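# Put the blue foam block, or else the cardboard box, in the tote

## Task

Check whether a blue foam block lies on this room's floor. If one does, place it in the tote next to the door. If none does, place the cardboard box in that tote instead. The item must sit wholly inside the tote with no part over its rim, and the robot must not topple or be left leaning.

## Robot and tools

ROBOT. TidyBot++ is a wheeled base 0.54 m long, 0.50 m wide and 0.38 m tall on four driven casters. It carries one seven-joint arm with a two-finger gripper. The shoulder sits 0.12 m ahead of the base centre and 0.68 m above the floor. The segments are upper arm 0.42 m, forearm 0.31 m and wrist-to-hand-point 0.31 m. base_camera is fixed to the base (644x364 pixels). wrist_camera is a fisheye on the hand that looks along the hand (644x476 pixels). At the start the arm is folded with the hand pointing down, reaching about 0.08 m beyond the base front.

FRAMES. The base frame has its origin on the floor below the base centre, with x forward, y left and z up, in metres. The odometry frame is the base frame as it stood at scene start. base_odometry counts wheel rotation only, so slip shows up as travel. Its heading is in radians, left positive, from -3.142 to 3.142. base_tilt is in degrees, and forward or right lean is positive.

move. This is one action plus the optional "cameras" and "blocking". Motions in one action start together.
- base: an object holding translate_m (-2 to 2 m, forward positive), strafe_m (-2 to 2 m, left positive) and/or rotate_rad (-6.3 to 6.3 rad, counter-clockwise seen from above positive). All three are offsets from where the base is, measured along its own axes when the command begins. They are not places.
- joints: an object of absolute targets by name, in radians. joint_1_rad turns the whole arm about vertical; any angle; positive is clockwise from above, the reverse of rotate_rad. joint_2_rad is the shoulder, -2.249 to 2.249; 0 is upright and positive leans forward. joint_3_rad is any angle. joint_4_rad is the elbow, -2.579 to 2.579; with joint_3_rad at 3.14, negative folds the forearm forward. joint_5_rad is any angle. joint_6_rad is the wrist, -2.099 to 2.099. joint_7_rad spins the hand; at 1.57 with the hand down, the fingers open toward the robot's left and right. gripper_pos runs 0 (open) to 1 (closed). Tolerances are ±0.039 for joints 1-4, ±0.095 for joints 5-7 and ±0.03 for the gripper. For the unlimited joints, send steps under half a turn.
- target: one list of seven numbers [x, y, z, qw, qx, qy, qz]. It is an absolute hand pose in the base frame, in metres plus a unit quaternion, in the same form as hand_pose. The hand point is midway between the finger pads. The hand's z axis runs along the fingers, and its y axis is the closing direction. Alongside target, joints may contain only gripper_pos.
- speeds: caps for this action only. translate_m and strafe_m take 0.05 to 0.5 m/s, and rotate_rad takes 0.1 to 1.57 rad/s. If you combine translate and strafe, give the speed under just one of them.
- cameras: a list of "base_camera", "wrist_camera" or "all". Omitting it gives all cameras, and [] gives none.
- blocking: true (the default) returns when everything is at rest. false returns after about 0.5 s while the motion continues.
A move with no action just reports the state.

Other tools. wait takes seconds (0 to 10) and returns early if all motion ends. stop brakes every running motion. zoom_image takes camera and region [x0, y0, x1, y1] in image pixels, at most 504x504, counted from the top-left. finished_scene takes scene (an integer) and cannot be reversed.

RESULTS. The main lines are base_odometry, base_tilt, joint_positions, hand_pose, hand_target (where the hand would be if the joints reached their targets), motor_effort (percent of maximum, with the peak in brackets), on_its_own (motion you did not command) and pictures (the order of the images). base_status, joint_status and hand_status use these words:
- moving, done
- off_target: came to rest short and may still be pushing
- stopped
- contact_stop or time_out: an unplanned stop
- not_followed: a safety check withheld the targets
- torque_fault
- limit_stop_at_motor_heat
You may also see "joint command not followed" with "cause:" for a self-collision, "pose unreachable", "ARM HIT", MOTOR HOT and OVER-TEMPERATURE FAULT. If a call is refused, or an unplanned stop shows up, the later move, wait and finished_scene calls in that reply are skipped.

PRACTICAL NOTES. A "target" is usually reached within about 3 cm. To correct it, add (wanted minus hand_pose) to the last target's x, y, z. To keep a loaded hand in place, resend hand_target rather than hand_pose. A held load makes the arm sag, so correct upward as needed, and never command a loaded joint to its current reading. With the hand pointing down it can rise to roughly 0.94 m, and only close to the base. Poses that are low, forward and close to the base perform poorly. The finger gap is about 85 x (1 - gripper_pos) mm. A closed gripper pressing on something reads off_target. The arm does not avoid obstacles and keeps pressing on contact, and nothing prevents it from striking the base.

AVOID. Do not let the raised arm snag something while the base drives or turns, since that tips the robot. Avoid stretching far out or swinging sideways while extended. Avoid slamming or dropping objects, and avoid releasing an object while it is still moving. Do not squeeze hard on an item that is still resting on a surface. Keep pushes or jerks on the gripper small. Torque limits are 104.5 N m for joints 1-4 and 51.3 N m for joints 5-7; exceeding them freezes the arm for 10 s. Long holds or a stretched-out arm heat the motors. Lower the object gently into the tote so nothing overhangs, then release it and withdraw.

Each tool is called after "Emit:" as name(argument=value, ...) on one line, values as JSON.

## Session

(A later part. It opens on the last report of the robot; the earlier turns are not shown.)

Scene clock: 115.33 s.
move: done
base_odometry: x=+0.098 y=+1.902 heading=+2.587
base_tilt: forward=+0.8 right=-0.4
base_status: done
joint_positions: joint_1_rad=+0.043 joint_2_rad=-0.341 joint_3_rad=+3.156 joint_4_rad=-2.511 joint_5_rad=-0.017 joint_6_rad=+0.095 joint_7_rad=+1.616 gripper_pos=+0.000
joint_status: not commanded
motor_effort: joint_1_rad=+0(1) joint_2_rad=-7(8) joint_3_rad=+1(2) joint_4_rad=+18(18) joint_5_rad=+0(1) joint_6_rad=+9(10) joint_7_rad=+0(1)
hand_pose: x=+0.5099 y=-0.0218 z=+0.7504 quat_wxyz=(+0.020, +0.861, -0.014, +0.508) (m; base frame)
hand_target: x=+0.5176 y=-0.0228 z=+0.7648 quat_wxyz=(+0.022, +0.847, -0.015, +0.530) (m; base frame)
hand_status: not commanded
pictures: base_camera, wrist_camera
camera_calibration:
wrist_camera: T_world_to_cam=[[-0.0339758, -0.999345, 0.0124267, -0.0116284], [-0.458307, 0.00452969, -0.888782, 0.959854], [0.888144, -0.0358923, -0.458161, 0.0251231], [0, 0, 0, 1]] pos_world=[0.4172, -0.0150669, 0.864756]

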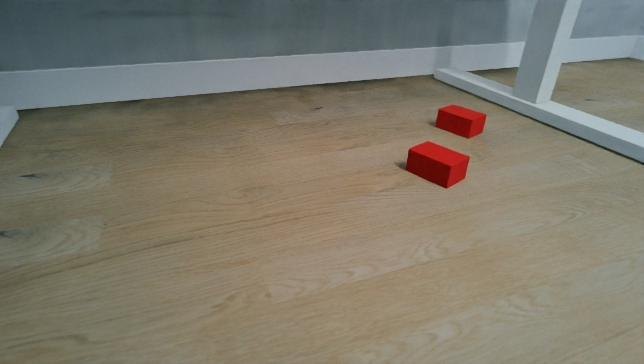

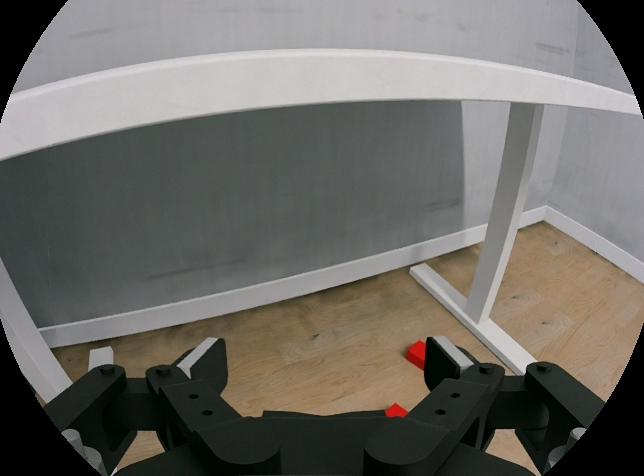

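Emit:
move(joints={"joint_2_rad":-0.34,"joint_4_rad":-1.4,"joint_6_rad":-0.65})

Emit:
move(base={"rotate_rad":1.2})

Emit:
move(base={"rotate_rad":0.9})

Emit:
move(base={"rotate_rad":0.9})

Scene clock: 137.90 s.
move: done
base_odometry: x=+0.098 y=+1.902 heading=+2.587
base_tilt: forward=+0.8 right=-0.4
base_status: not commanded
joint_positions: joint_1_rad=+0.046 joint_2_rad=-0.346 joint_3_rad=+3.159 joint_4_rad=-1.413 joint_5_rad=-0.017 joint_6_rad=-0.596 joint_7_rad=+1.616 gripper_pos=+0.000
joint_status: all done
motor_effort: joint_1_rad=+0(5) joint_2_rad=-9(15) joint_3_rad=+1(4) joint_4_rad=+19(39) joint_5_rad=+0(2) joint_6_rad=+10(26) joint_7_rad=-1(2)
hand_pose: x=+0.5612 y=-0.0262 z=+1.2010 quat_wxyz=(+0.026, +0.739, -0.010, +0.673) (m; base frame)
hand_target: x=+0.5607 y=-0.0234 z=+1.1891 quat_wxyz=(+0.023, +0.754, -0.008, +0.656) (m; base frame)
hand_status: not commanded
pictures: base_camera, wrist_camera
camera_calibration:
wrist_camera: T_world_to_cam=[[-0.0366492, -0.999106, 0.0210618, -0.0287312], [-0.0637629, -0.0186951, -0.99779, 1.29271], [0.997292, -0.0379111, -0.0630207, -0.349936], [0, 0, 0, 1]] pos_world=[0.430362, -0.0178047, 1.2684]

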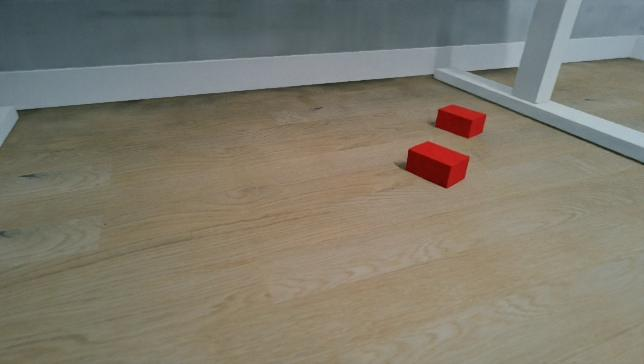

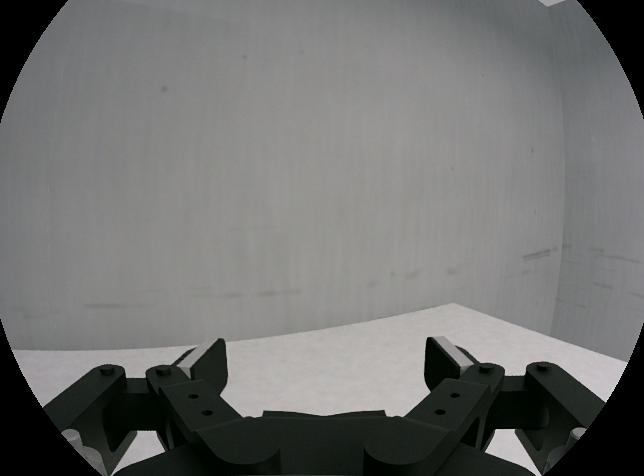

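Scene clock: 139.93 s.
move: done
base_odometry: x=+0.098 y=+1.902 heading=-2.497
base_tilt: forward=+0.8 right=-0.4
base_status: done
joint_positions: joint_1_rad=+0.046 joint_2_rad=-0.346 joint_3_rad=+3.155 joint_4_rad=-1.413 joint_5_rad=-0.017 joint_6_rad=-0.597 joint_7_rad=+1.616 gripper_pos=+0.000
joint_status: not commanded
motor_effort: joint_1_rad=+0(2) joint_2_rad=-8(10) joint_3_rad=+1(3) joint_4_rad=+20(20) joint_5_rad=+0(1) joint_6_rad=+10(11) joint_7_rad=+0(1)
hand_pose: x=+0.5612 y=-0.0239 z=+1.2005 quat_wxyz=(+0.025, +0.739, -0.009, +0.673) (m; base frame)
hand_target: x=+0.5607 y=-0.0234 z=+1.1891 quat_wxyz=(+0.023, +0.754, -0.008, +0.656) (m; base frame)
hand_status: not commanded
pictures: base_camera, wrist_camera
camera_calibration:
wrist_camera: T_world_to_cam=[[-0.0330104, -0.999205, 0.0223455, -0.0300266], [-0.0653405, -0.0201523, -0.99766, 1.29295], [0.997317, -0.0343932, -0.0646234, -0.347997], [0, 0, 0, 1]] pos_world=[0.430554, -0.0159156, 1.26811]

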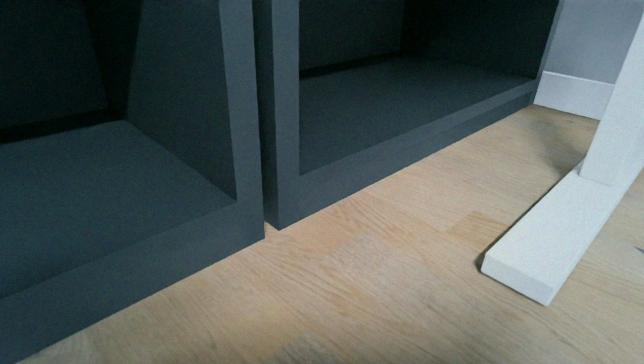

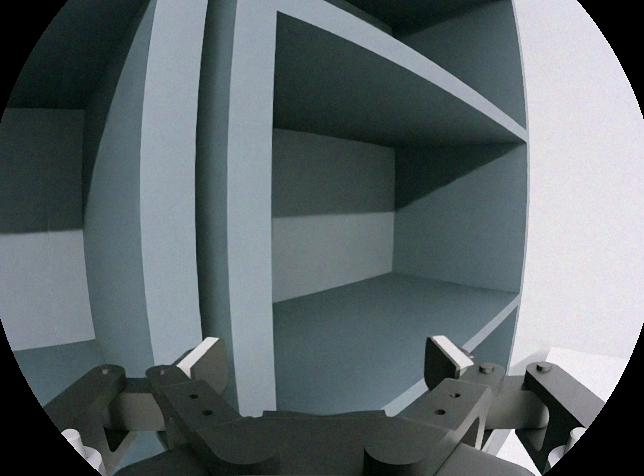

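Scene clock: 141.73 s.
move: done
base_odometry: x=+0.098 y=+1.902 heading=-1.597
base_tilt: forward=+0.9 right=-0.4
base_status: done
joint_positions: joint_1_rad=+0.046 joint_2_rad=-0.346 joint_3_rad=+3.153 joint_4_rad=-1.413 joint_5_rad=-0.017 joint_6_rad=-0.598 joint_7_rad=+1.616 gripper_pos=+0.000
joint_status: not commanded
motor_effort: joint_1_rad=+0(2) joint_2_rad=-8(10) joint_3_rad=+1(3) joint_4_rad=+20(20) joint_5_rad=+0(1) joint_6_rad=+10(10) joint_7_rad=+0(1)
hand_pose: x=+0.5612 y=-0.0231 z=+1.2004 quat_wxyz=(+0.025, +0.739, -0.008, +0.673) (m; base frame)
hand_target: x=+0.5607 y=-0.0234 z=+1.1891 quat_wxyz=(+0.023, +0.754, -0.008, +0.656) (m; base frame)
hand_status: not commanded
pictures: base_camera, wrist_camera
camera_calibration:
wrist_camera: T_world_to_cam=[[-0.0316583, -0.999237, 0.022857, -0.0305604], [-0.0656245, -0.020741, -0.997629, 1.29294], [0.997342, -0.0330832, -0.0649179, -0.347594], [0, 0, 0, 1]] pos_world=[0.430551, -0.0152197, 1.26801]

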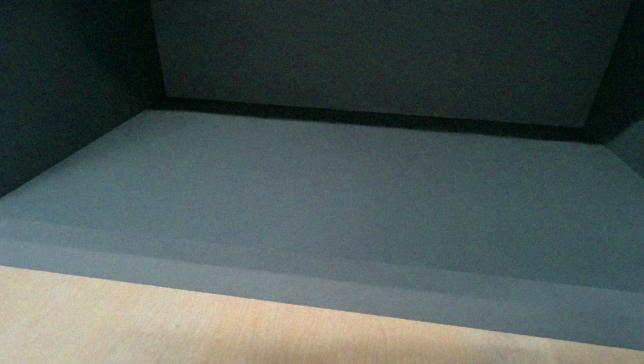

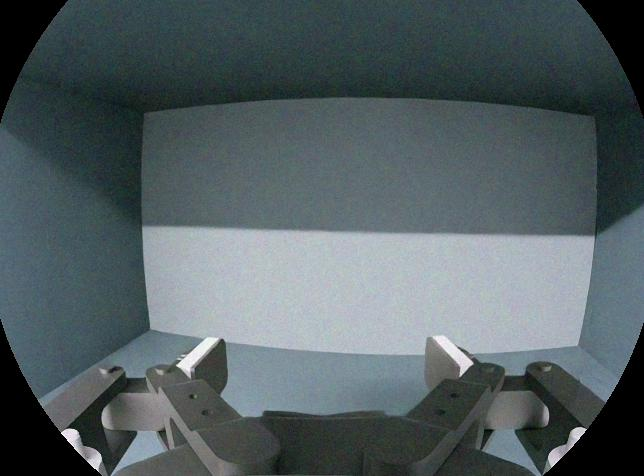

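Scene clock: 143.53 s.
move: done
base_odometry: x=+0.098 y=+1.902 heading=-0.698
base_tilt: forward=+0.8 right=-0.4
base_status: done
joint_positions: joint_1_rad=+0.046 joint_2_rad=-0.346 joint_3_rad=+3.153 joint_4_rad=-1.413 joint_5_rad=-0.017 joint_6_rad=-0.598 joint_7_rad=+1.616 gripper_pos=+0.000
joint_status: not commanded
motor_effort: joint_1_rad=+0(2) joint_2_rad=-8(10) joint_3_rad=+1(3) joint_4_rad=+20(20) joint_5_rad=+1(1) joint_6_rad=+10(10) joint_7_rad=-1(1)
hand_pose: x=+0.5612 y=-0.0228 z=+1.2003 quat_wxyz=(+0.024, +0.739, -0.008, +0.673) (m; base frame)
hand_target: x=+0.5607 y=-0.0234 z=+1.1891 quat_wxyz=(+0.023, +0.754, -0.008, +0.656) (m; base frame)
hand_status: not commanded
pictures: base_camera, wrist_camera
camera_calibration:
wrist_camera: T_world_to_cam=[[-0.0312396, -0.999247, 0.0230281, -0.0307593], [-0.0658215, -0.0209327, -0.997612, 1.293], [0.997342, -0.0326808, -0.065118, -0.347327], [0, 0, 0, 1]] pos_world=[0.43055, -0.015021, 1.26801]

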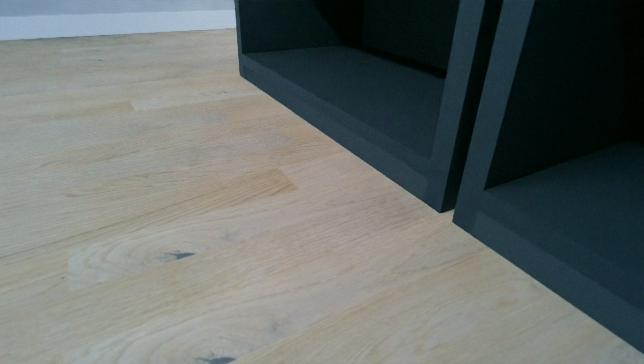

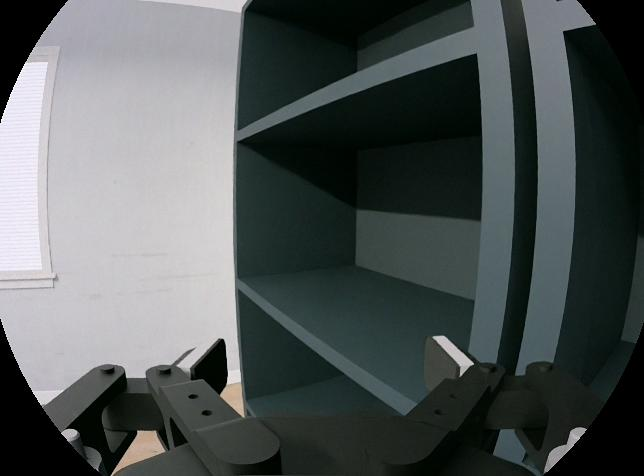

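Emit:
move(base={"rotate_rad":2.0})

Emit:
move(base={"rotate_rad":0.9})

Scene clock: 149.40 s.
move: done
base_odometry: x=+0.098 y=+1.902 heading=+1.302
base_tilt: forward=+0.8 right=-0.4
base_status: done
joint_positions: joint_1_rad=+0.046 joint_2_rad=-0.343 joint_3_rad=+3.155 joint_4_rad=-1.412 joint_5_rad=-0.017 joint_6_rad=-0.598 joint_7_rad=+1.616 gripper_pos=+0.000
joint_status: not commanded
motor_effort: joint_1_rad=+0(2) joint_2_rad=-8(11) joint_3_rad=+1(3) joint_4_rad=+19(21) joint_5_rad=+0(1) joint_6_rad=+10(11) joint_7_rad=+0(1)
hand_pose: x=+0.5624 y=-0.0240 z=+1.1992 quat_wxyz=(+0.025, +0.740, -0.009, +0.672) (m; base frame)
hand_target: x=+0.5607 y=-0.0234 z=+1.1891 quat_wxyz=(+0.023, +0.754, -0.008, +0.656) (m; base frame)
hand_status: not commanded
pictures: base_camera, wrist_camera
camera_calibration:
wrist_camera: T_world_to_cam=[[-0.0329578, -0.999209, 0.0222463, -0.0299628], [-0.0683349, -0.0199535, -0.997463, 1.29329], [0.997118, -0.0343943, -0.0676232, -0.345455], [0, 0, 0, 1]] pos_world=[0.431849, -0.0160152, 1.26731]

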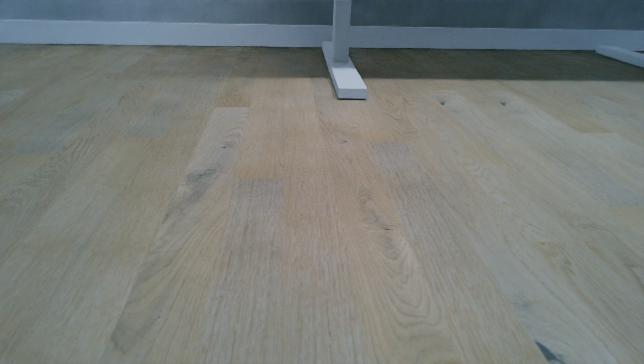

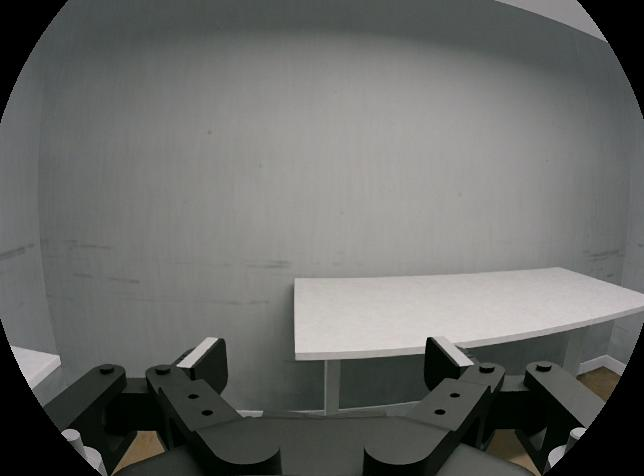

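Scene clock: 151.20 s.
move: done
base_odometry: x=+0.098 y=+1.902 heading=+2.202
base_tilt: forward=+0.8 right=-0.4
base_status: done
joint_positions: joint_1_rad=+0.046 joint_2_rad=-0.343 joint_3_rad=+3.153 joint_4_rad=-1.412 joint_5_rad=-0.017 joint_6_rad=-0.598 joint_7_rad=+1.616 gripper_pos=+0.000
joint_status: not commanded
motor_effort: joint_1_rad=+0(2) joint_2_rad=-9(10) joint_3_rad=+1(3) joint_4_rad=+20(20) joint_5_rad=+0(1) joint_6_rad=+10(10) joint_7_rad=-1(1)
hand_pose: x=+0.5624 y=-0.0231 z=+1.1992 quat_wxyz=(+0.025, +0.740, -0.008, +0.672) (m; base frame)
hand_target: x=+0.5607 y=-0.0234 z=+1.1891 quat_wxyz=(+0.023, +0.754, -0.008, +0.656) (m; base frame)
hand_status: not commanded
pictures: base_camera, wrist_camera
camera_calibration:
wrist_camera: T_world_to_cam=[[-0.0316128, -0.999241, 0.0227433, -0.0304786], [-0.0684277, -0.0205375, -0.997445, 1.29331], [0.997155, -0.0330883, -0.0677265, -0.345294], [0, 0, 0, 1]] pos_world=[0.431846, -0.0153193, 1.26731]

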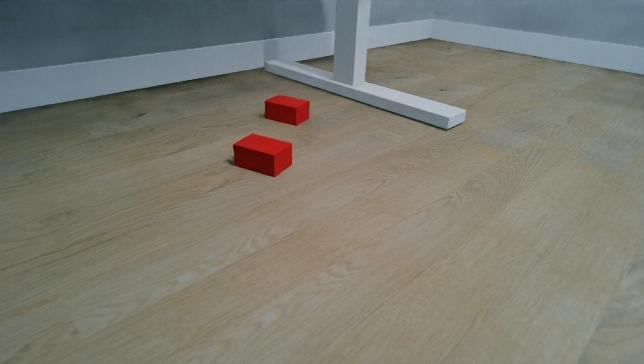

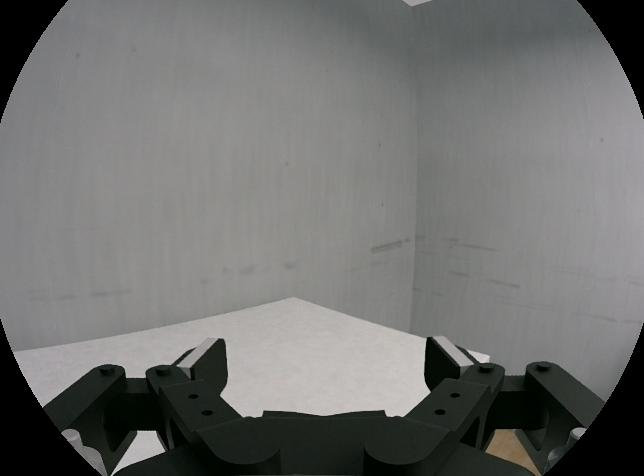

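Emit:
move(base={"rotate_rad":-2.202}, cameras=[])

Emit:
move(base={"translate_m":1.2}, cameras=[])

Emit:
move(base={"rotate_rad":-1.571}, cameras=[])

Emit:
move(base={"strafe_m":0.5})

Emit:
move(base={"translate_m":1.84})

Emit:
move(base={"rotate_rad":-1.571})

Scene clock: 183.83 s.
move: done
base_odometry: x=+0.098 y=+1.902 heading=+0.000
base_tilt: forward=+0.8 right=-0.4
base_status: done
joint_positions: joint_1_rad=+0.046 joint_2_rad=-0.343 joint_3_rad=+3.154 joint_4_rad=-1.412 joint_5_rad=-0.017 joint_6_rad=-0.598 joint_7_rad=+1.616 gripper_pos=+0.000
joint_status: not commanded
motor_effort: joint_1_rad=+0(2) joint_2_rad=-8(11) joint_3_rad=+2(4) joint_4_rad=+20(20) joint_5_rad=+0(1) joint_6_rad=+10(11) joint_7_rad=+0(1)
hand_pose: x=+0.5627 y=-0.0235 z=+1.1989 quat_wxyz=(+0.025, +0.741, -0.008, +0.671) (m; base frame)
hand_target: x=+0.5607 y=-0.0234 z=+1.1891 quat_wxyz=(+0.023, +0.754, -0.008, +0.656) (m; base frame)
hand_status: not commanded
pictures: none
No camera images: "cameras" was empty.

Scene clock: 187.60 s.
move: done
base_odometry: x=+1.298 y=+1.903 heading=+0.000
base_tilt: forward=+0.8 right=-0.4
base_status: done
joint_positions: joint_1_rad=+0.046 joint_2_rad=-0.340 joint_3_rad=+3.154 joint_4_rad=-1.411 joint_5_rad=-0.017 joint_6_rad=-0.600 joint_7_rad=+1.616 gripper_pos=+0.000
joint_status: not commanded
motor_effort: joint_1_rad=+0(1) joint_2_rad=-9(12) joint_3_rad=+1(2) joint_4_rad=+20(20) joint_5_rad=+1(1) joint_6_rad=+10(11) joint_7_rad=-1(1)
hand_pose: x=+0.5640 y=-0.0236 z=+1.1977 quat_wxyz=(+0.025, +0.742, -0.008, +0.670) (m; base frame)
hand_target: x=+0.5607 y=-0.0234 z=+1.1891 quat_wxyz=(+0.023, +0.754, -0.008, +0.656) (m; base frame)
hand_status: not commanded
pictures: none
No camera images: "cameras" was empty.

Scene clock: 189.90 s.
move: done
base_odometry: x=+1.298 y=+1.903 heading=-1.571
base_tilt: forward=+0.8 right=-0.4
base_status: done
joint_positions: joint_1_rad=+0.046 joint_2_rad=-0.340 joint_3_rad=+3.159 joint_4_rad=-1.411 joint_5_rad=-0.017 joint_6_rad=-0.600 joint_7_rad=+1.616 gripper_pos=+0.000
joint_status: not commanded
motor_effort: joint_1_rad=+0(2) joint_2_rad=-9(11) joint_3_rad=+1(3) joint_4_rad=+19(20) joint_5_rad=+1(1) joint_6_rad=+10(11) joint_7_rad=+0(1)
hand_pose: x=+0.5639 y=-0.0263 z=+1.1977 quat_wxyz=(+0.026, +0.742, -0.010, +0.670) (m; base frame)
hand_target: x=+0.5607 y=-0.0234 z=+1.1891 quat_wxyz=(+0.023, +0.754, -0.008, +0.656) (m; base frame)
hand_status: not commanded
pictures: none
No camera images: "cameras" was empty.

Scene clock: 192.30 s.
move: done
base_odometry: x=+1.798 y=+1.903 heading=-1.571
base_tilt: forward=+0.8 right=-0.5
base_status: done
joint_positions: joint_1_rad=+0.046 joint_2_rad=-0.340 joint_3_rad=+3.155 joint_4_rad=-1.411 joint_5_rad=-0.017 joint_6_rad=-0.600 joint_7_rad=+1.616 gripper_pos=+0.000
joint_status: not commanded
motor_effort: joint_1_rad=+0(2) joint_2_rad=-9(10) joint_3_rad=+1(4) joint_4_rad=+19(20) joint_5_rad=+1(1) joint_6_rad=+10(11) joint_7_rad=-1(1)
hand_pose: x=+0.5640 y=-0.0241 z=+1.1977 quat_wxyz=(+0.025, +0.742, -0.009, +0.670) (m; base frame)
hand_target: x=+0.5607 y=-0.0234 z=+1.1891 quat_wxyz=(+0.023, +0.754, -0.008, +0.656) (m; base frame)
hand_status: not commanded
pictures: base_camera, wrist_camera
camera_calibration:
wrist_camera: T_world_to_cam=[[-0.0328775, -0.999213, 0.0221918, -0.0299405], [-0.0727371, -0.0197528, -0.997156, 1.29396], [0.996809, -0.0343981, -0.0720305, -0.341797], [0, 0, 0, 1]] pos_world=[0.433841, -0.0161148, 1.26632]

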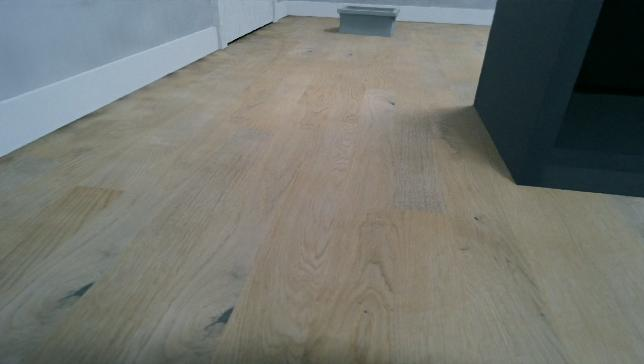

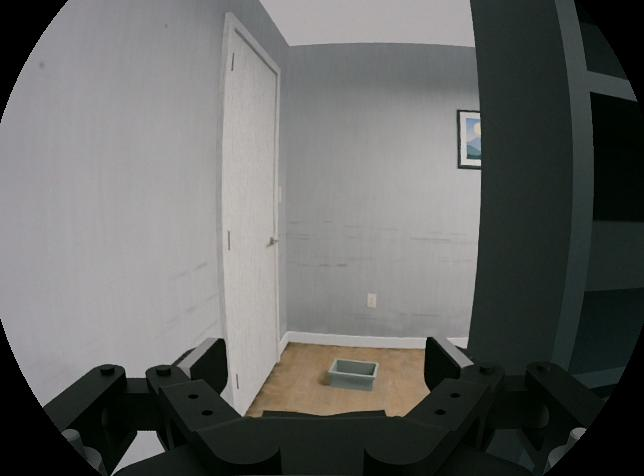

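Scene clock: 197.37 s.
move: done
base_odometry: x=+1.798 y=+0.062 heading=-1.571
base_tilt: forward=+0.8 right=-0.4
base_status: done
joint_positions: joint_1_rad=+0.046 joint_2_rad=-0.339 joint_3_rad=+3.155 joint_4_rad=-1.411 joint_5_rad=-0.017 joint_6_rad=-0.601 joint_7_rad=+1.616 gripper_pos=+0.000
joint_status: not commanded
motor_effort: joint_1_rad=+0(1) joint_2_rad=-9(12) joint_3_rad=+1(2) joint_4_rad=+20(20) joint_5_rad=+1(1) joint_6_rad=+10(11) joint_7_rad=+0(2)
hand_pose: x=+0.5641 y=-0.0241 z=+1.1976 quat_wxyz=(+0.025, +0.742, -0.009, +0.670) (m; base frame)
hand_target: x=+0.5607 y=-0.0234 z=+1.1891 quat_wxyz=(+0.023, +0.754, -0.008, +0.656) (m; base frame)
hand_status: not commanded
pictures: base_camera, wrist_camera
camera_calibration:
wrist_camera: T_world_to_cam=[[-0.0328649, -0.999213, 0.0222089, -0.0299644], [-0.0732342, -0.0197536, -0.997119, 1.29414], [0.996773, -0.0343966, -0.0725274, -0.341251], [0, 0, 0, 1]] pos_world=[0.43394, -0.0161148, 1.26633]

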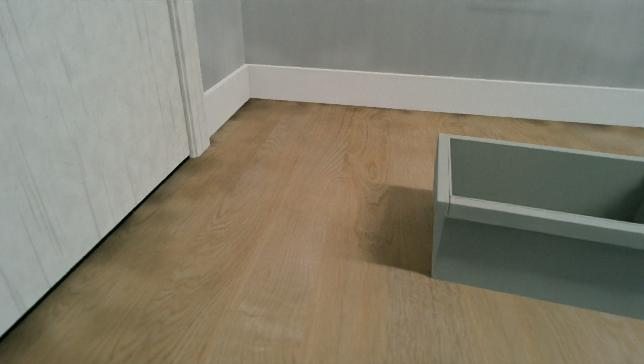

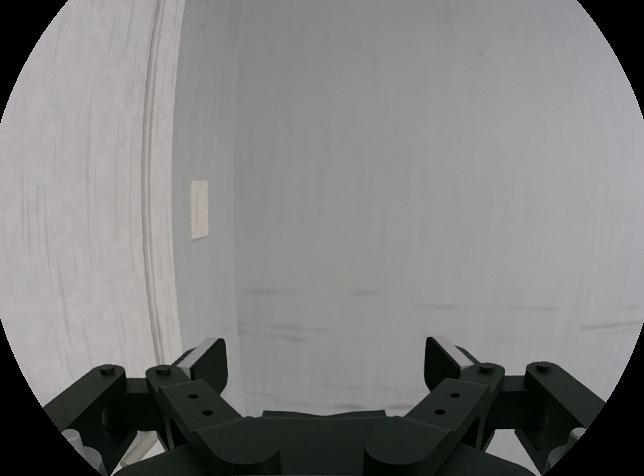

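Scene clock: 199.67 s.
move: done
base_odometry: x=+1.798 y=+0.062 heading=+3.141
base_tilt: forward=+0.8 right=-0.4
base_status: done
joint_positions: joint_1_rad=+0.046 joint_2_rad=-0.339 joint_3_rad=+3.159 joint_4_rad=-1.411 joint_5_rad=-0.017 joint_6_rad=-0.601 joint_7_rad=+1.616 gripper_pos=+0.000
joint_status: not commanded
motor_effort: joint_1_rad=+0(2) joint_2_rad=-9(11) joint_3_rad=+1(3) joint_4_rad=+20(20) joint_5_rad=+1(1) joint_6_rad=+10(11) joint_7_rad=+1(1)
hand_pose: x=+0.5640 y=-0.0265 z=+1.1976 quat_wxyz=(+0.026, +0.742, -0.011, +0.670) (m; base frame)
hand_target: x=+0.5607 y=-0.0234 z=+1.1891 quat_wxyz=(+0.023, +0.754, -0.008, +0.656) (m; base frame)
hand_status: not commanded
pictures: base_camera, wrist_camera
camera_calibration:
wrist_camera: T_world_to_cam=[[-0.0367952, -0.999105, 0.0208423, -0.0286127], [-0.0733627, -0.0180995, -0.997141, 1.29421], [0.996626, -0.0382191, -0.0726311, -0.341203], [0, 0, 0, 1]] pos_world=[0.433946, -0.0182029, 1.26633]

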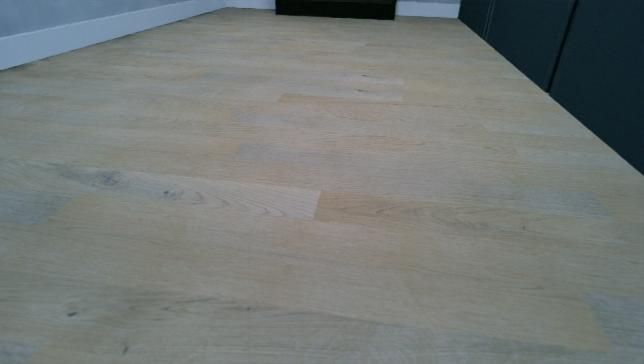

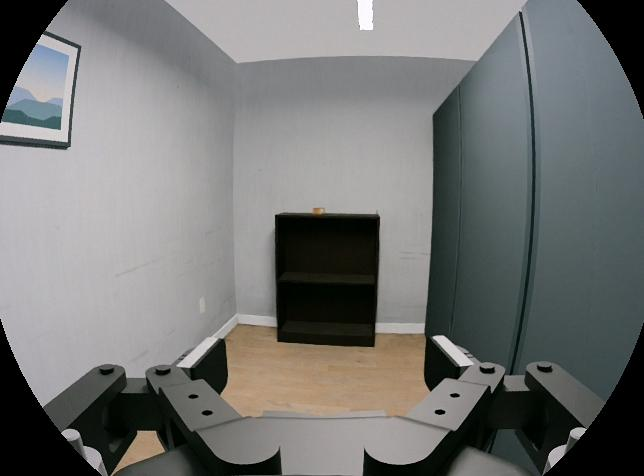

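Emit:
move(base={"translate_m":1.9,"strafe_m":-0.08})

Emit:
zoom_image(camera="wrist_camera", region=[220, 120, 420, 270])

Scene clock: 216.70 s.
move: done
base_odometry: x=-0.102 y=+0.143 heading=+3.141
base_tilt: forward=+0.8 right=-0.4
base_status: done
joint_positions: joint_1_rad=+0.046 joint_2_rad=-0.339 joint_3_rad=+3.159 joint_4_rad=-1.410 joint_5_rad=-0.017 joint_6_rad=-0.601 joint_7_rad=+1.616 gripper_pos=+0.000
joint_status: not commanded
motor_effort: joint_1_rad=+0(1) joint_2_rad=-9(12) joint_3_rad=+1(2) joint_4_rad=+20(20) joint_5_rad=+1(1) joint_6_rad=+9(11) joint_7_rad=+0(2)
hand_pose: x=+0.5640 y=-0.0265 z=+1.1977 quat_wxyz=(+0.026, +0.742, -0.011, +0.670) (m; base frame)
hand_target: x=+0.5607 y=-0.0234 z=+1.1891 quat_wxyz=(+0.023, +0.754, -0.008, +0.656) (m; base frame)
hand_status: not commanded
pictures: base_camera, wrist_camera
camera_calibration:
wrist_camera: T_world_to_cam=[[-0.0367904, -0.999105, 0.0208495, -0.0286296], [-0.0735615, -0.0180994, -0.997126, 1.29437], [0.996612, -0.0382184, -0.0728298, -0.340838], [0, 0, 0, 1]] pos_world=[0.433846, -0.0182029, 1.26643]

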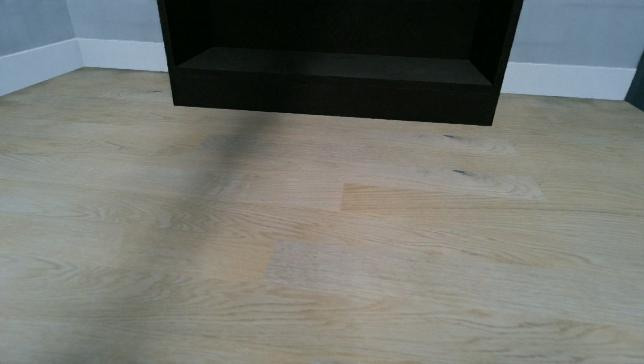

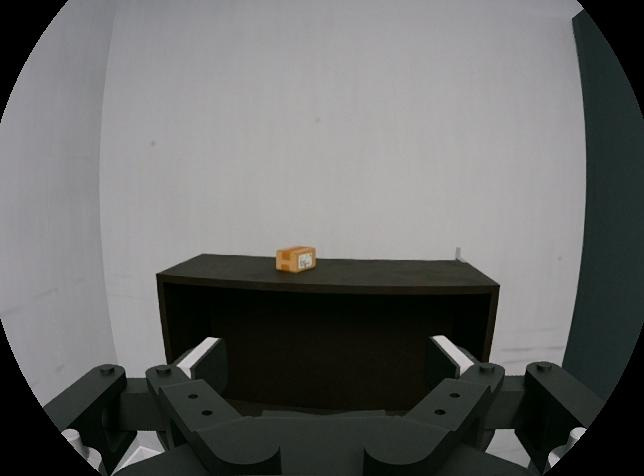

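Scaled by 2.520.

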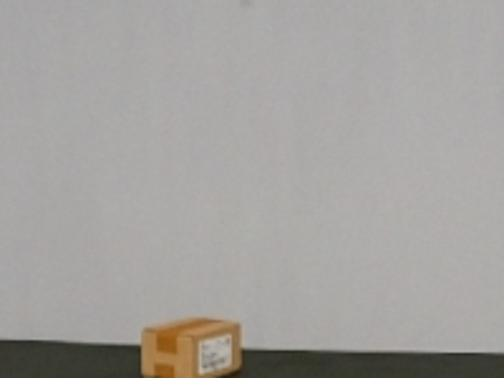

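Emit:
move(base={"translate_m":0.4}, joints={"joint_6_rad":-0.9})

Emit:
zoom_image(camera="wrist_camera", region=[200, 120, 440, 300])

Scene clock: 252.70 s.
move: done
base_odometry: x=-0.503 y=+0.143 heading=+3.141
base_tilt: forward=+0.8 right=-0.4
base_status: done
joint_positions: joint_1_rad=+0.046 joint_2_rad=-0.336 joint_3_rad=+3.159 joint_4_rad=-1.404 joint_5_rad=-0.017 joint_6_rad=-0.864 joint_7_rad=+1.616 gripper_pos=+0.000
joint_status: all done
motor_effort: joint_1_rad=+0(1) joint_2_rad=-9(12) joint_3_rad=+1(2) joint_4_rad=+19(21) joint_5_rad=+1(1) joint_6_rad=+9(11) joint_7_rad=+0(2)
hand_pose: x=+0.5464 y=-0.0239 z=+1.1204 quat_wxyz=(+0.020, +0.823, -0.010, +0.568) (m; base frame)
hand_target: x=+0.5406 y=-0.0209 z=+1.1142 quat_wxyz=(+0.018, +0.830, -0.007, +0.557) (m; base frame)
hand_status: not commanded
pictures: base_camera, wrist_camera
camera_calibration:
wrist_camera: T_world_to_cam=[[-0.0266561, -0.999533, 0.0149319, -0.0239292], [-0.326884, -0.0054005, -0.945049, 1.29646], [0.944689, -0.0300723, -0.326587, -0.0160282], [0, 0, 0, 1]] pos_world=[0.438294, -0.0173985, 1.22034]

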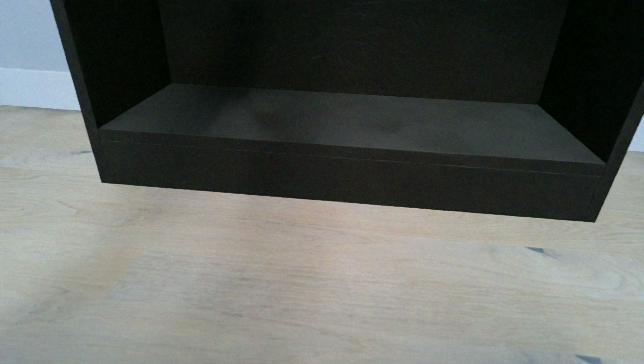

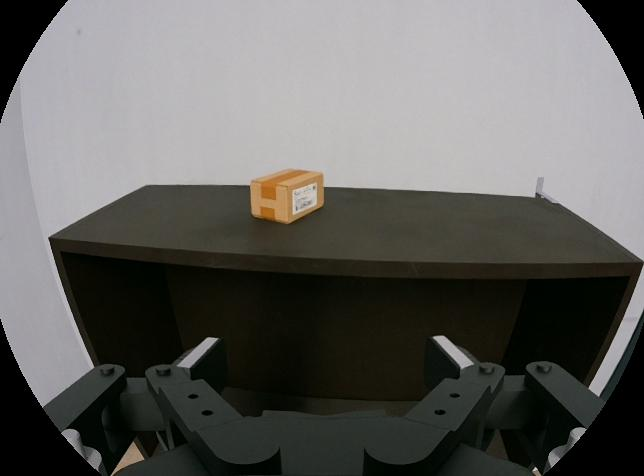

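Scaled by 2.100.

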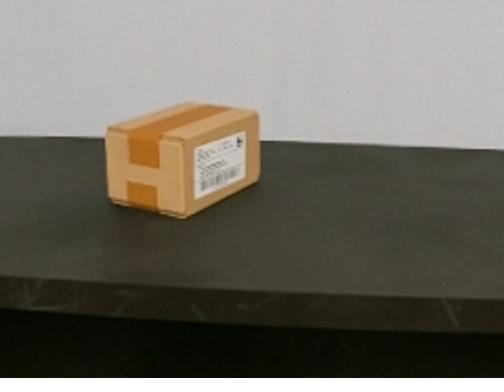

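Emit:
move(joints={"joint_6_rad":-0.7}, cameras=[])

Emit:
move(base={"translate_m":0.292,"strafe_m":0.39,"rotate_rad":-0.52})

Emit:
zoom_image(camera="wrist_camera", region=[200, 150, 440, 390])

Scene clock: 279.30 s.
move: done
base_odometry: x=-0.503 y=+0.143 heading=+3.141
base_tilt: forward=+0.8 right=-0.4
base_status: not commanded
joint_positions: joint_1_rad=+0.046 joint_2_rad=-0.336 joint_3_rad=+3.159 joint_4_rad=-1.399 joint_5_rad=-0.017 joint_6_rad=-0.714 joint_7_rad=+1.616 gripper_pos=+0.000
joint_status: all done
motor_effort: joint_1_rad=+0(1) joint_2_rad=-9(10) joint_3_rad=+1(1) joint_4_rad=+19(22) joint_5_rad=+0(1) joint_6_rad=+10(11) joint_7_rad=+0(1)
hand_pose: x=+0.5590 y=-0.0256 z=+1.1686 quat_wxyz=(+0.023, +0.776, -0.010, +0.631) (m; base frame)
hand_target: x=+0.5582 y=-0.0230 z=+1.1737 quat_wxyz=(+0.022, +0.771, -0.008, +0.637) (m; base frame)
hand_status: not commanded
pictures: none
No camera images: "cameras" was empty.

Scene clock: 281.57 s.
move: done
base_odometry: x=-0.795 y=-0.247 heading=+2.621
base_tilt: forward=+0.8 right=-0.4
base_status: done
joint_positions: joint_1_rad=+0.046 joint_2_rad=-0.339 joint_3_rad=+3.155 joint_4_rad=-1.399 joint_5_rad=-0.017 joint_6_rad=-0.714 joint_7_rad=+1.616 gripper_pos=+0.000
joint_status: not commanded
motor_effort: joint_1_rad=+0(2) joint_2_rad=-9(11) joint_3_rad=+1(4) joint_4_rad=+19(20) joint_5_rad=+0(1) joint_6_rad=+10(10) joint_7_rad=+0(2)
hand_pose: x=+0.5575 y=-0.0231 z=+1.1700 quat_wxyz=(+0.023, +0.775, -0.008, +0.632) (m; base frame)
hand_target: x=+0.5582 y=-0.0230 z=+1.1737 quat_wxyz=(+0.022, +0.771, -0.008, +0.637) (m; base frame)
hand_status: not commanded
pictures: base_camera, wrist_camera
camera_calibration:
wrist_camera: T_world_to_cam=[[-0.0285666, -0.999384, 0.0203614, -0.0288598], [-0.172928, -0.0151216, -0.984818, 1.30736], [0.98452, -0.031654, -0.17239, -0.212924], [0, 0, 0, 1]] pos_world=[0.434882, -0.0158127, 1.25139]

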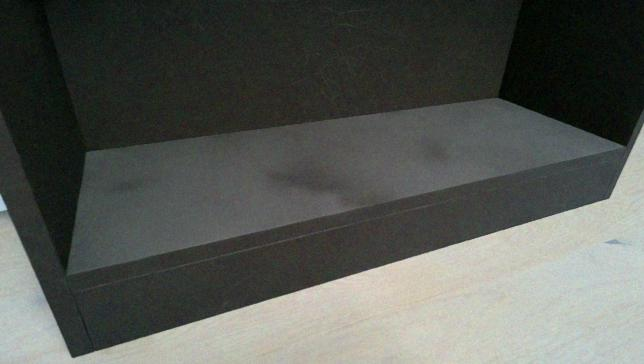

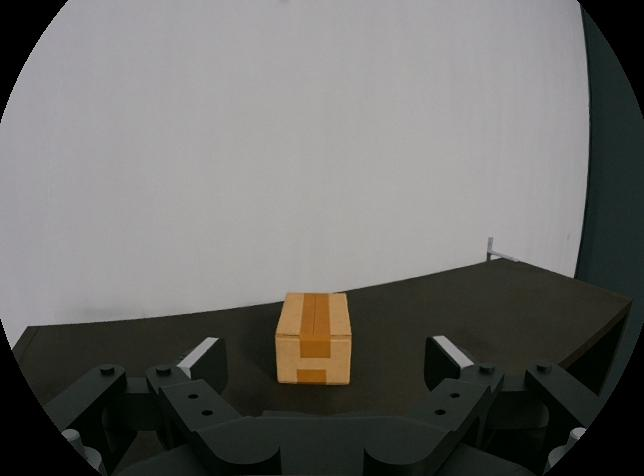

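Scaled by 2.100.

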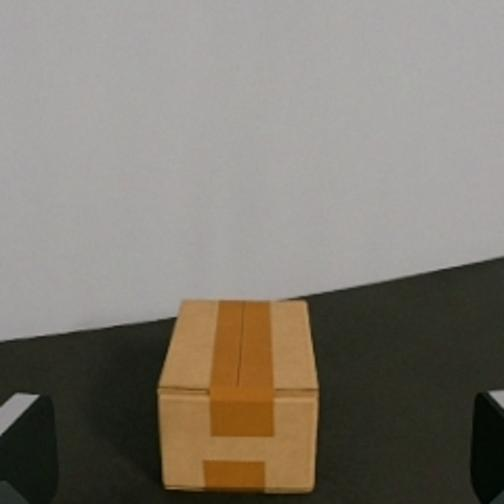

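Emit:
move(joints={"joint_2_rad":-0.106,"joint_4_rad":-1.122,"joint_6_rad":-0.991})

Scene clock: 301.20 s.
move: done
base_odometry: x=-0.795 y=-0.247 heading=+2.621
base_tilt: forward=+0.8 right=-0.4
base_status: not commanded
joint_positions: joint_1_rad=+0.046 joint_2_rad=-0.112 joint_3_rad=+3.155 joint_4_rad=-1.137 joint_5_rad=-0.017 joint_6_rad=-0.937 joint_7_rad=+1.616 gripper_pos=+0.000
joint_status: all done
motor_effort: joint_1_rad=+0(1) joint_2_rad=-16(18) joint_3_rad=+1(2) joint_4_rad=+19(21) joint_5_rad=+1(1) joint_6_rad=+9(10) joint_7_rad=+0(1)
hand_pose: x=+0.6280 y=-0.0253 z=+1.1443 quat_wxyz=(+0.020, +0.831, -0.007, +0.556) (m; base frame)
hand_target: x=+0.6234 y=-0.0244 z=+1.1344 quat_wxyz=(+0.019, +0.843, -0.006, +0.537) (m; base frame)
hand_status: not commanded
pictures: base_camera, wrist_camera
camera_calibration:
wrist_camera: T_world_to_cam=[[-0.0216662, -0.999589, 0.0187704, -0.0309924], [-0.354852, -0.00986359, -0.93487, 1.35152], [0.934671, -0.0269158, -0.354493, -0.0470111], [0, 0, 0, 1]] pos_world=[0.52286, -0.0189141, 1.24742]

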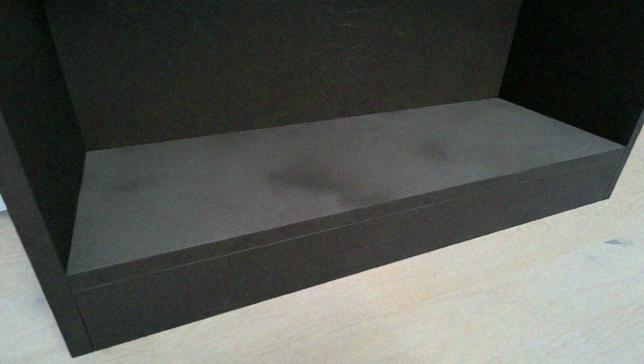

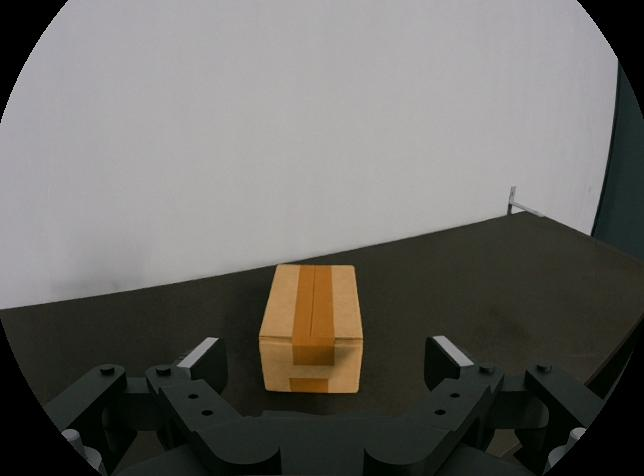

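Emit:
move(joints={"joint_2_rad":0.103,"joint_4_rad":-1.111,"joint_6_rad":-0.79,"joint_1_rad":0.04})

Scene clock: 311.00 s.
move: done
base_odometry: x=-0.795 y=-0.247 heading=+2.621
base_tilt: forward=+0.8 right=-0.4
base_status: not commanded
joint_positions: joint_1_rad=+0.046 joint_2_rad=+0.083 joint_3_rad=+3.155 joint_4_rad=-1.112 joint_5_rad=-0.017 joint_6_rad=-0.830 joint_7_rad=+1.615 gripper_pos=+0.000
joint_status: all done
motor_effort: joint_1_rad=+0(1) joint_2_rad=-22(27) joint_3_rad=+1(2) joint_4_rad=+18(20) joint_5_rad=+1(2) joint_6_rad=+8(10) joint_7_rad=+0(1)
hand_pose: x=+0.7253 y=-0.0303 z=+1.0802 quat_wxyz=(+0.020, +0.848, -0.007, +0.530) (m; base frame)
hand_target: x=+0.7389 y=-0.0284 z=+1.0795 quat_wxyz=(+0.019, +0.842, -0.006, +0.538) (m; base frame)
hand_status: not commanded
pictures: base_camera, wrist_camera
camera_calibration:
wrist_camera: T_world_to_cam=[[-0.0221405, -0.999595, 0.0178961, -0.0314092], [-0.412433, -0.00717407, -0.91096, 1.34202], [0.910719, -0.0275501, -0.412107, -0.0812694], [0, 0, 0, 1]] pos_world=[0.626813, -0.0240077, 1.1896]

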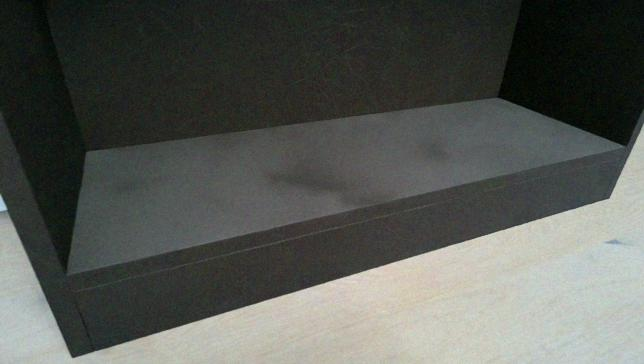

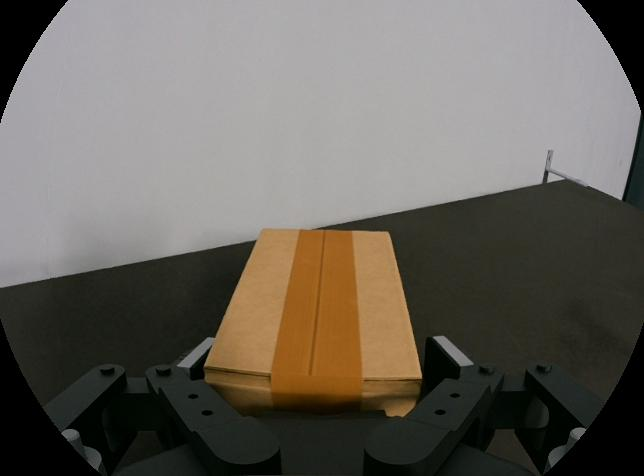

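Emit:
move(joints={"joint_1_rad":0.025}, cameras=["wrist_camera"])

Emit:
move(joints={"gripper_pos":1}, cameras=["wrist_camera"])

Scene clock: 316.07 s.
move: done
base_odometry: x=-0.795 y=-0.247 heading=+2.621
base_tilt: forward=+0.8 right=-0.4
base_status: not commanded
joint_positions: joint_1_rad=+0.043 joint_2_rad=+0.083 joint_3_rad=+3.155 joint_4_rad=-1.112 joint_5_rad=-0.017 joint_6_rad=-0.830 joint_7_rad=+1.615 gripper_pos=+0.000
joint_status: all done
motor_effort: joint_1_rad=+1(1) joint_2_rad=-22(23) joint_3_rad=+1(2) joint_4_rad=+18(18) joint_5_rad=+1(1) joint_6_rad=+7(8) joint_7_rad=+0(1)
hand_pose: x=+0.7254 y=-0.0282 z=+1.0802 quat_wxyz=(+0.019, +0.848, -0.006, +0.530) (m; base frame)
hand_target: x=+0.7393 y=-0.0191 z=+1.0795 quat_wxyz=(+0.015, +0.843, +0.001, +0.538) (m; base frame)
hand_status: not commanded
pictures: wrist_camera
camera_calibration:
wrist_camera: T_world_to_cam=[[-0.0186067, -0.999667, 0.0178995, -0.0318391], [-0.412403, -0.00863521, -0.910961, 1.34202], [0.910812, -0.0243318, -0.412105, -0.0812963], [0, 0, 0, 1]] pos_world=[0.626907, -0.0222179, 1.1896]

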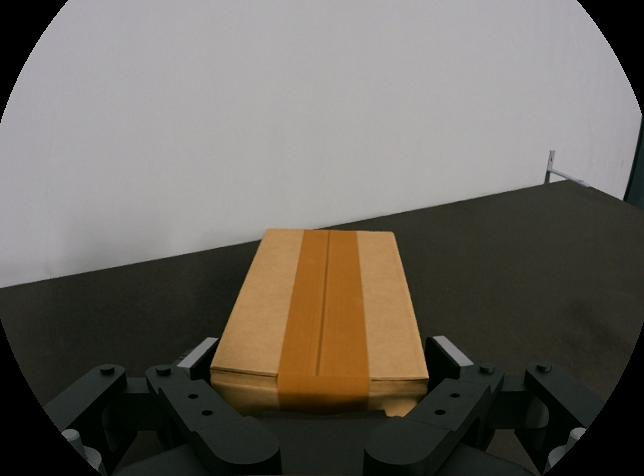

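Scene clock: 317.17 s.
move: off_target
base_odometry: x=-0.795 y=-0.247 heading=+2.621
base_tilt: forward=+0.8 right=-0.4
base_status: not commanded
joint_positions: joint_1_rad=+0.043 joint_2_rad=+0.083 joint_3_rad=+3.155 joint_4_rad=-1.107 joint_5_rad=-0.017 joint_6_rad=-0.828 joint_7_rad=+1.615 gripper_pos=+0.346
joint_status: gripper_pos off_target (ended at +0.346, target +1.000)
motor_effort: joint_1_rad=+1(2) joint_2_rad=-22(22) joint_3_rad=+1(2) joint_4_rad=+18(18) joint_5_rad=+1(2) joint_6_rad=+8(8) joint_7_rad=-1(1)
hand_pose: x=+0.7257 y=-0.0281 z=+1.0836 quat_wxyz=(+0.019, +0.846, -0.006, +0.533) (m; base frame)
hand_target: x=+0.7393 y=-0.0191 z=+1.0795 quat_wxyz=(+0.015, +0.843, +0.001, +0.538) (m; base frame)
hand_status: not commanded
pictures: wrist_camera
camera_calibration:
wrist_camera: T_world_to_cam=[[-0.01874, -0.999658, 0.0182205, -0.0321954], [-0.406369, -0.0090351, -0.913664, 1.34383], [0.913517, -0.0245263, -0.406061, -0.0886955], [0, 0, 0, 1]] pos_world=[0.626512, -0.0222182, 1.19238]

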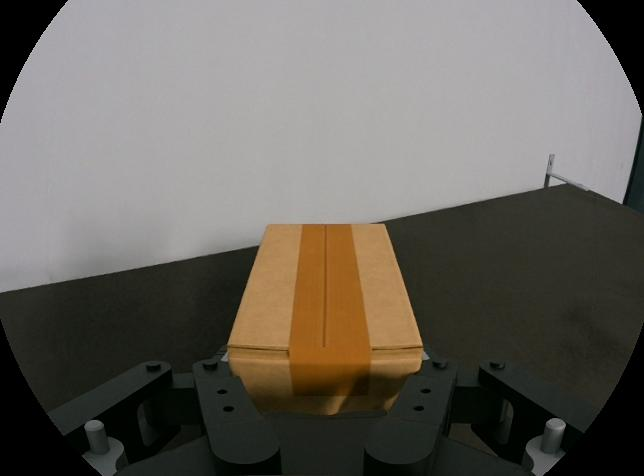

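Emit:
move(joints={"joint_2_rad":0.0,"joint_4_rad":-0.95,"joint_6_rad":-0.85}, cameras=["wrist_camera"])

Emit:
move(joints={"joint_2_rad":-0.34,"joint_4_rad":-1.4,"joint_6_rad":-0.7}, cameras=["wrist_camera"])

Scene clock: 323.27 s.
move: done
base_odometry: x=-0.795 y=-0.247 heading=+2.621
base_tilt: forward=+0.8 right=-0.4
base_status: not commanded
joint_positions: joint_1_rad=+0.043 joint_2_rad=-0.005 joint_3_rad=+3.155 joint_4_rad=-0.960 joint_5_rad=-0.017 joint_6_rad=-0.828 joint_7_rad=+1.615 gripper_pos=+0.346
joint_status: all done
motor_effort: joint_1_rad=+0(1) joint_2_rad=-21(30) joint_3_rad=+1(2) joint_4_rad=+20(24) joint_5_rad=+1(1) joint_6_rad=+10(12) joint_7_rad=+0(1)
hand_pose: x=+0.6773 y=-0.0259 z=+1.2189 quat_wxyz=(+0.023, +0.778, -0.005, +0.628) (m; base frame)
hand_target: x=+0.6778 y=-0.0170 z=+1.2147 quat_wxyz=(+0.018, +0.783, +0.001, +0.621) (m; base frame)
hand_status: not commanded
pictures: wrist_camera
camera_calibration:
wrist_camera: T_world_to_cam=[[-0.0237841, -0.999399, 0.0252349, -0.0384521], [-0.182604, -0.0204745, -0.982973, 1.38039], [0.982899, -0.0279871, -0.182007, -0.309605], [0, 0, 0, 1]] pos_world=[0.555461, -0.0188311, 1.30151]

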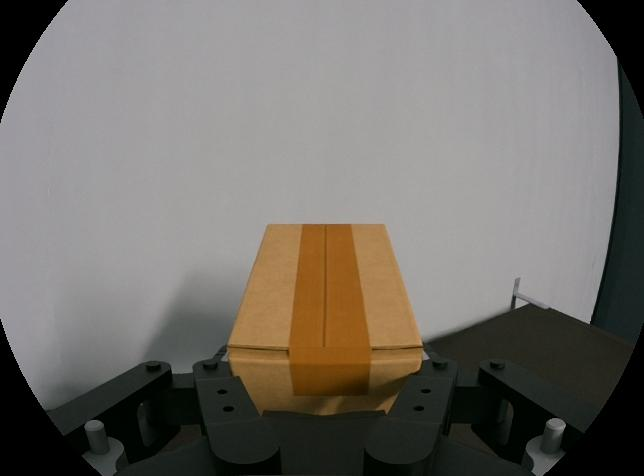

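Scene clock: 324.93 s.
move: done
base_odometry: x=-0.795 y=-0.247 heading=+2.621
base_tilt: forward=+0.8 right=-0.4
base_status: not commanded
joint_positions: joint_1_rad=+0.043 joint_2_rad=-0.332 joint_3_rad=+3.155 joint_4_rad=-1.390 joint_5_rad=-0.017 joint_6_rad=-0.766 joint_7_rad=+1.615 gripper_pos=+0.346
joint_status: all done
motor_effort: joint_1_rad=+0(1) joint_2_rad=-9(23) joint_3_rad=+1(2) joint_4_rad=+20(22) joint_5_rad=+0(1) joint_6_rad=+10(12) joint_7_rad=-1(1)
hand_pose: x=+0.5569 y=-0.0211 z=+1.1556 quat_wxyz=(+0.020, +0.791, -0.007, +0.612) (m; base frame)
hand_target: x=+0.5586 y=-0.0149 z=+1.1737 quat_wxyz=(+0.016, +0.771, -0.001, +0.637) (m; base frame)
hand_status: not commanded
pictures: wrist_camera
camera_calibration:
wrist_camera: T_world_to_cam=[[-0.0228954, -0.999556, 0.0190565, -0.0282665], [-0.223525, -0.0134609, -0.974605, 1.3096], [0.974429, -0.0265735, -0.223118, -0.150369], [0, 0, 0, 1]] pos_world=[0.438606, -0.0146215, 1.24333]

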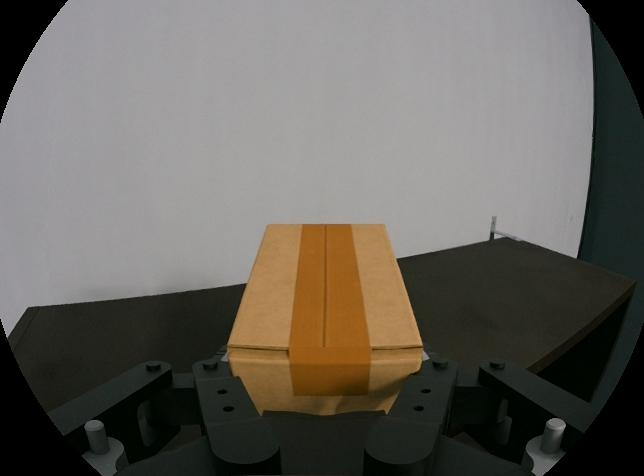

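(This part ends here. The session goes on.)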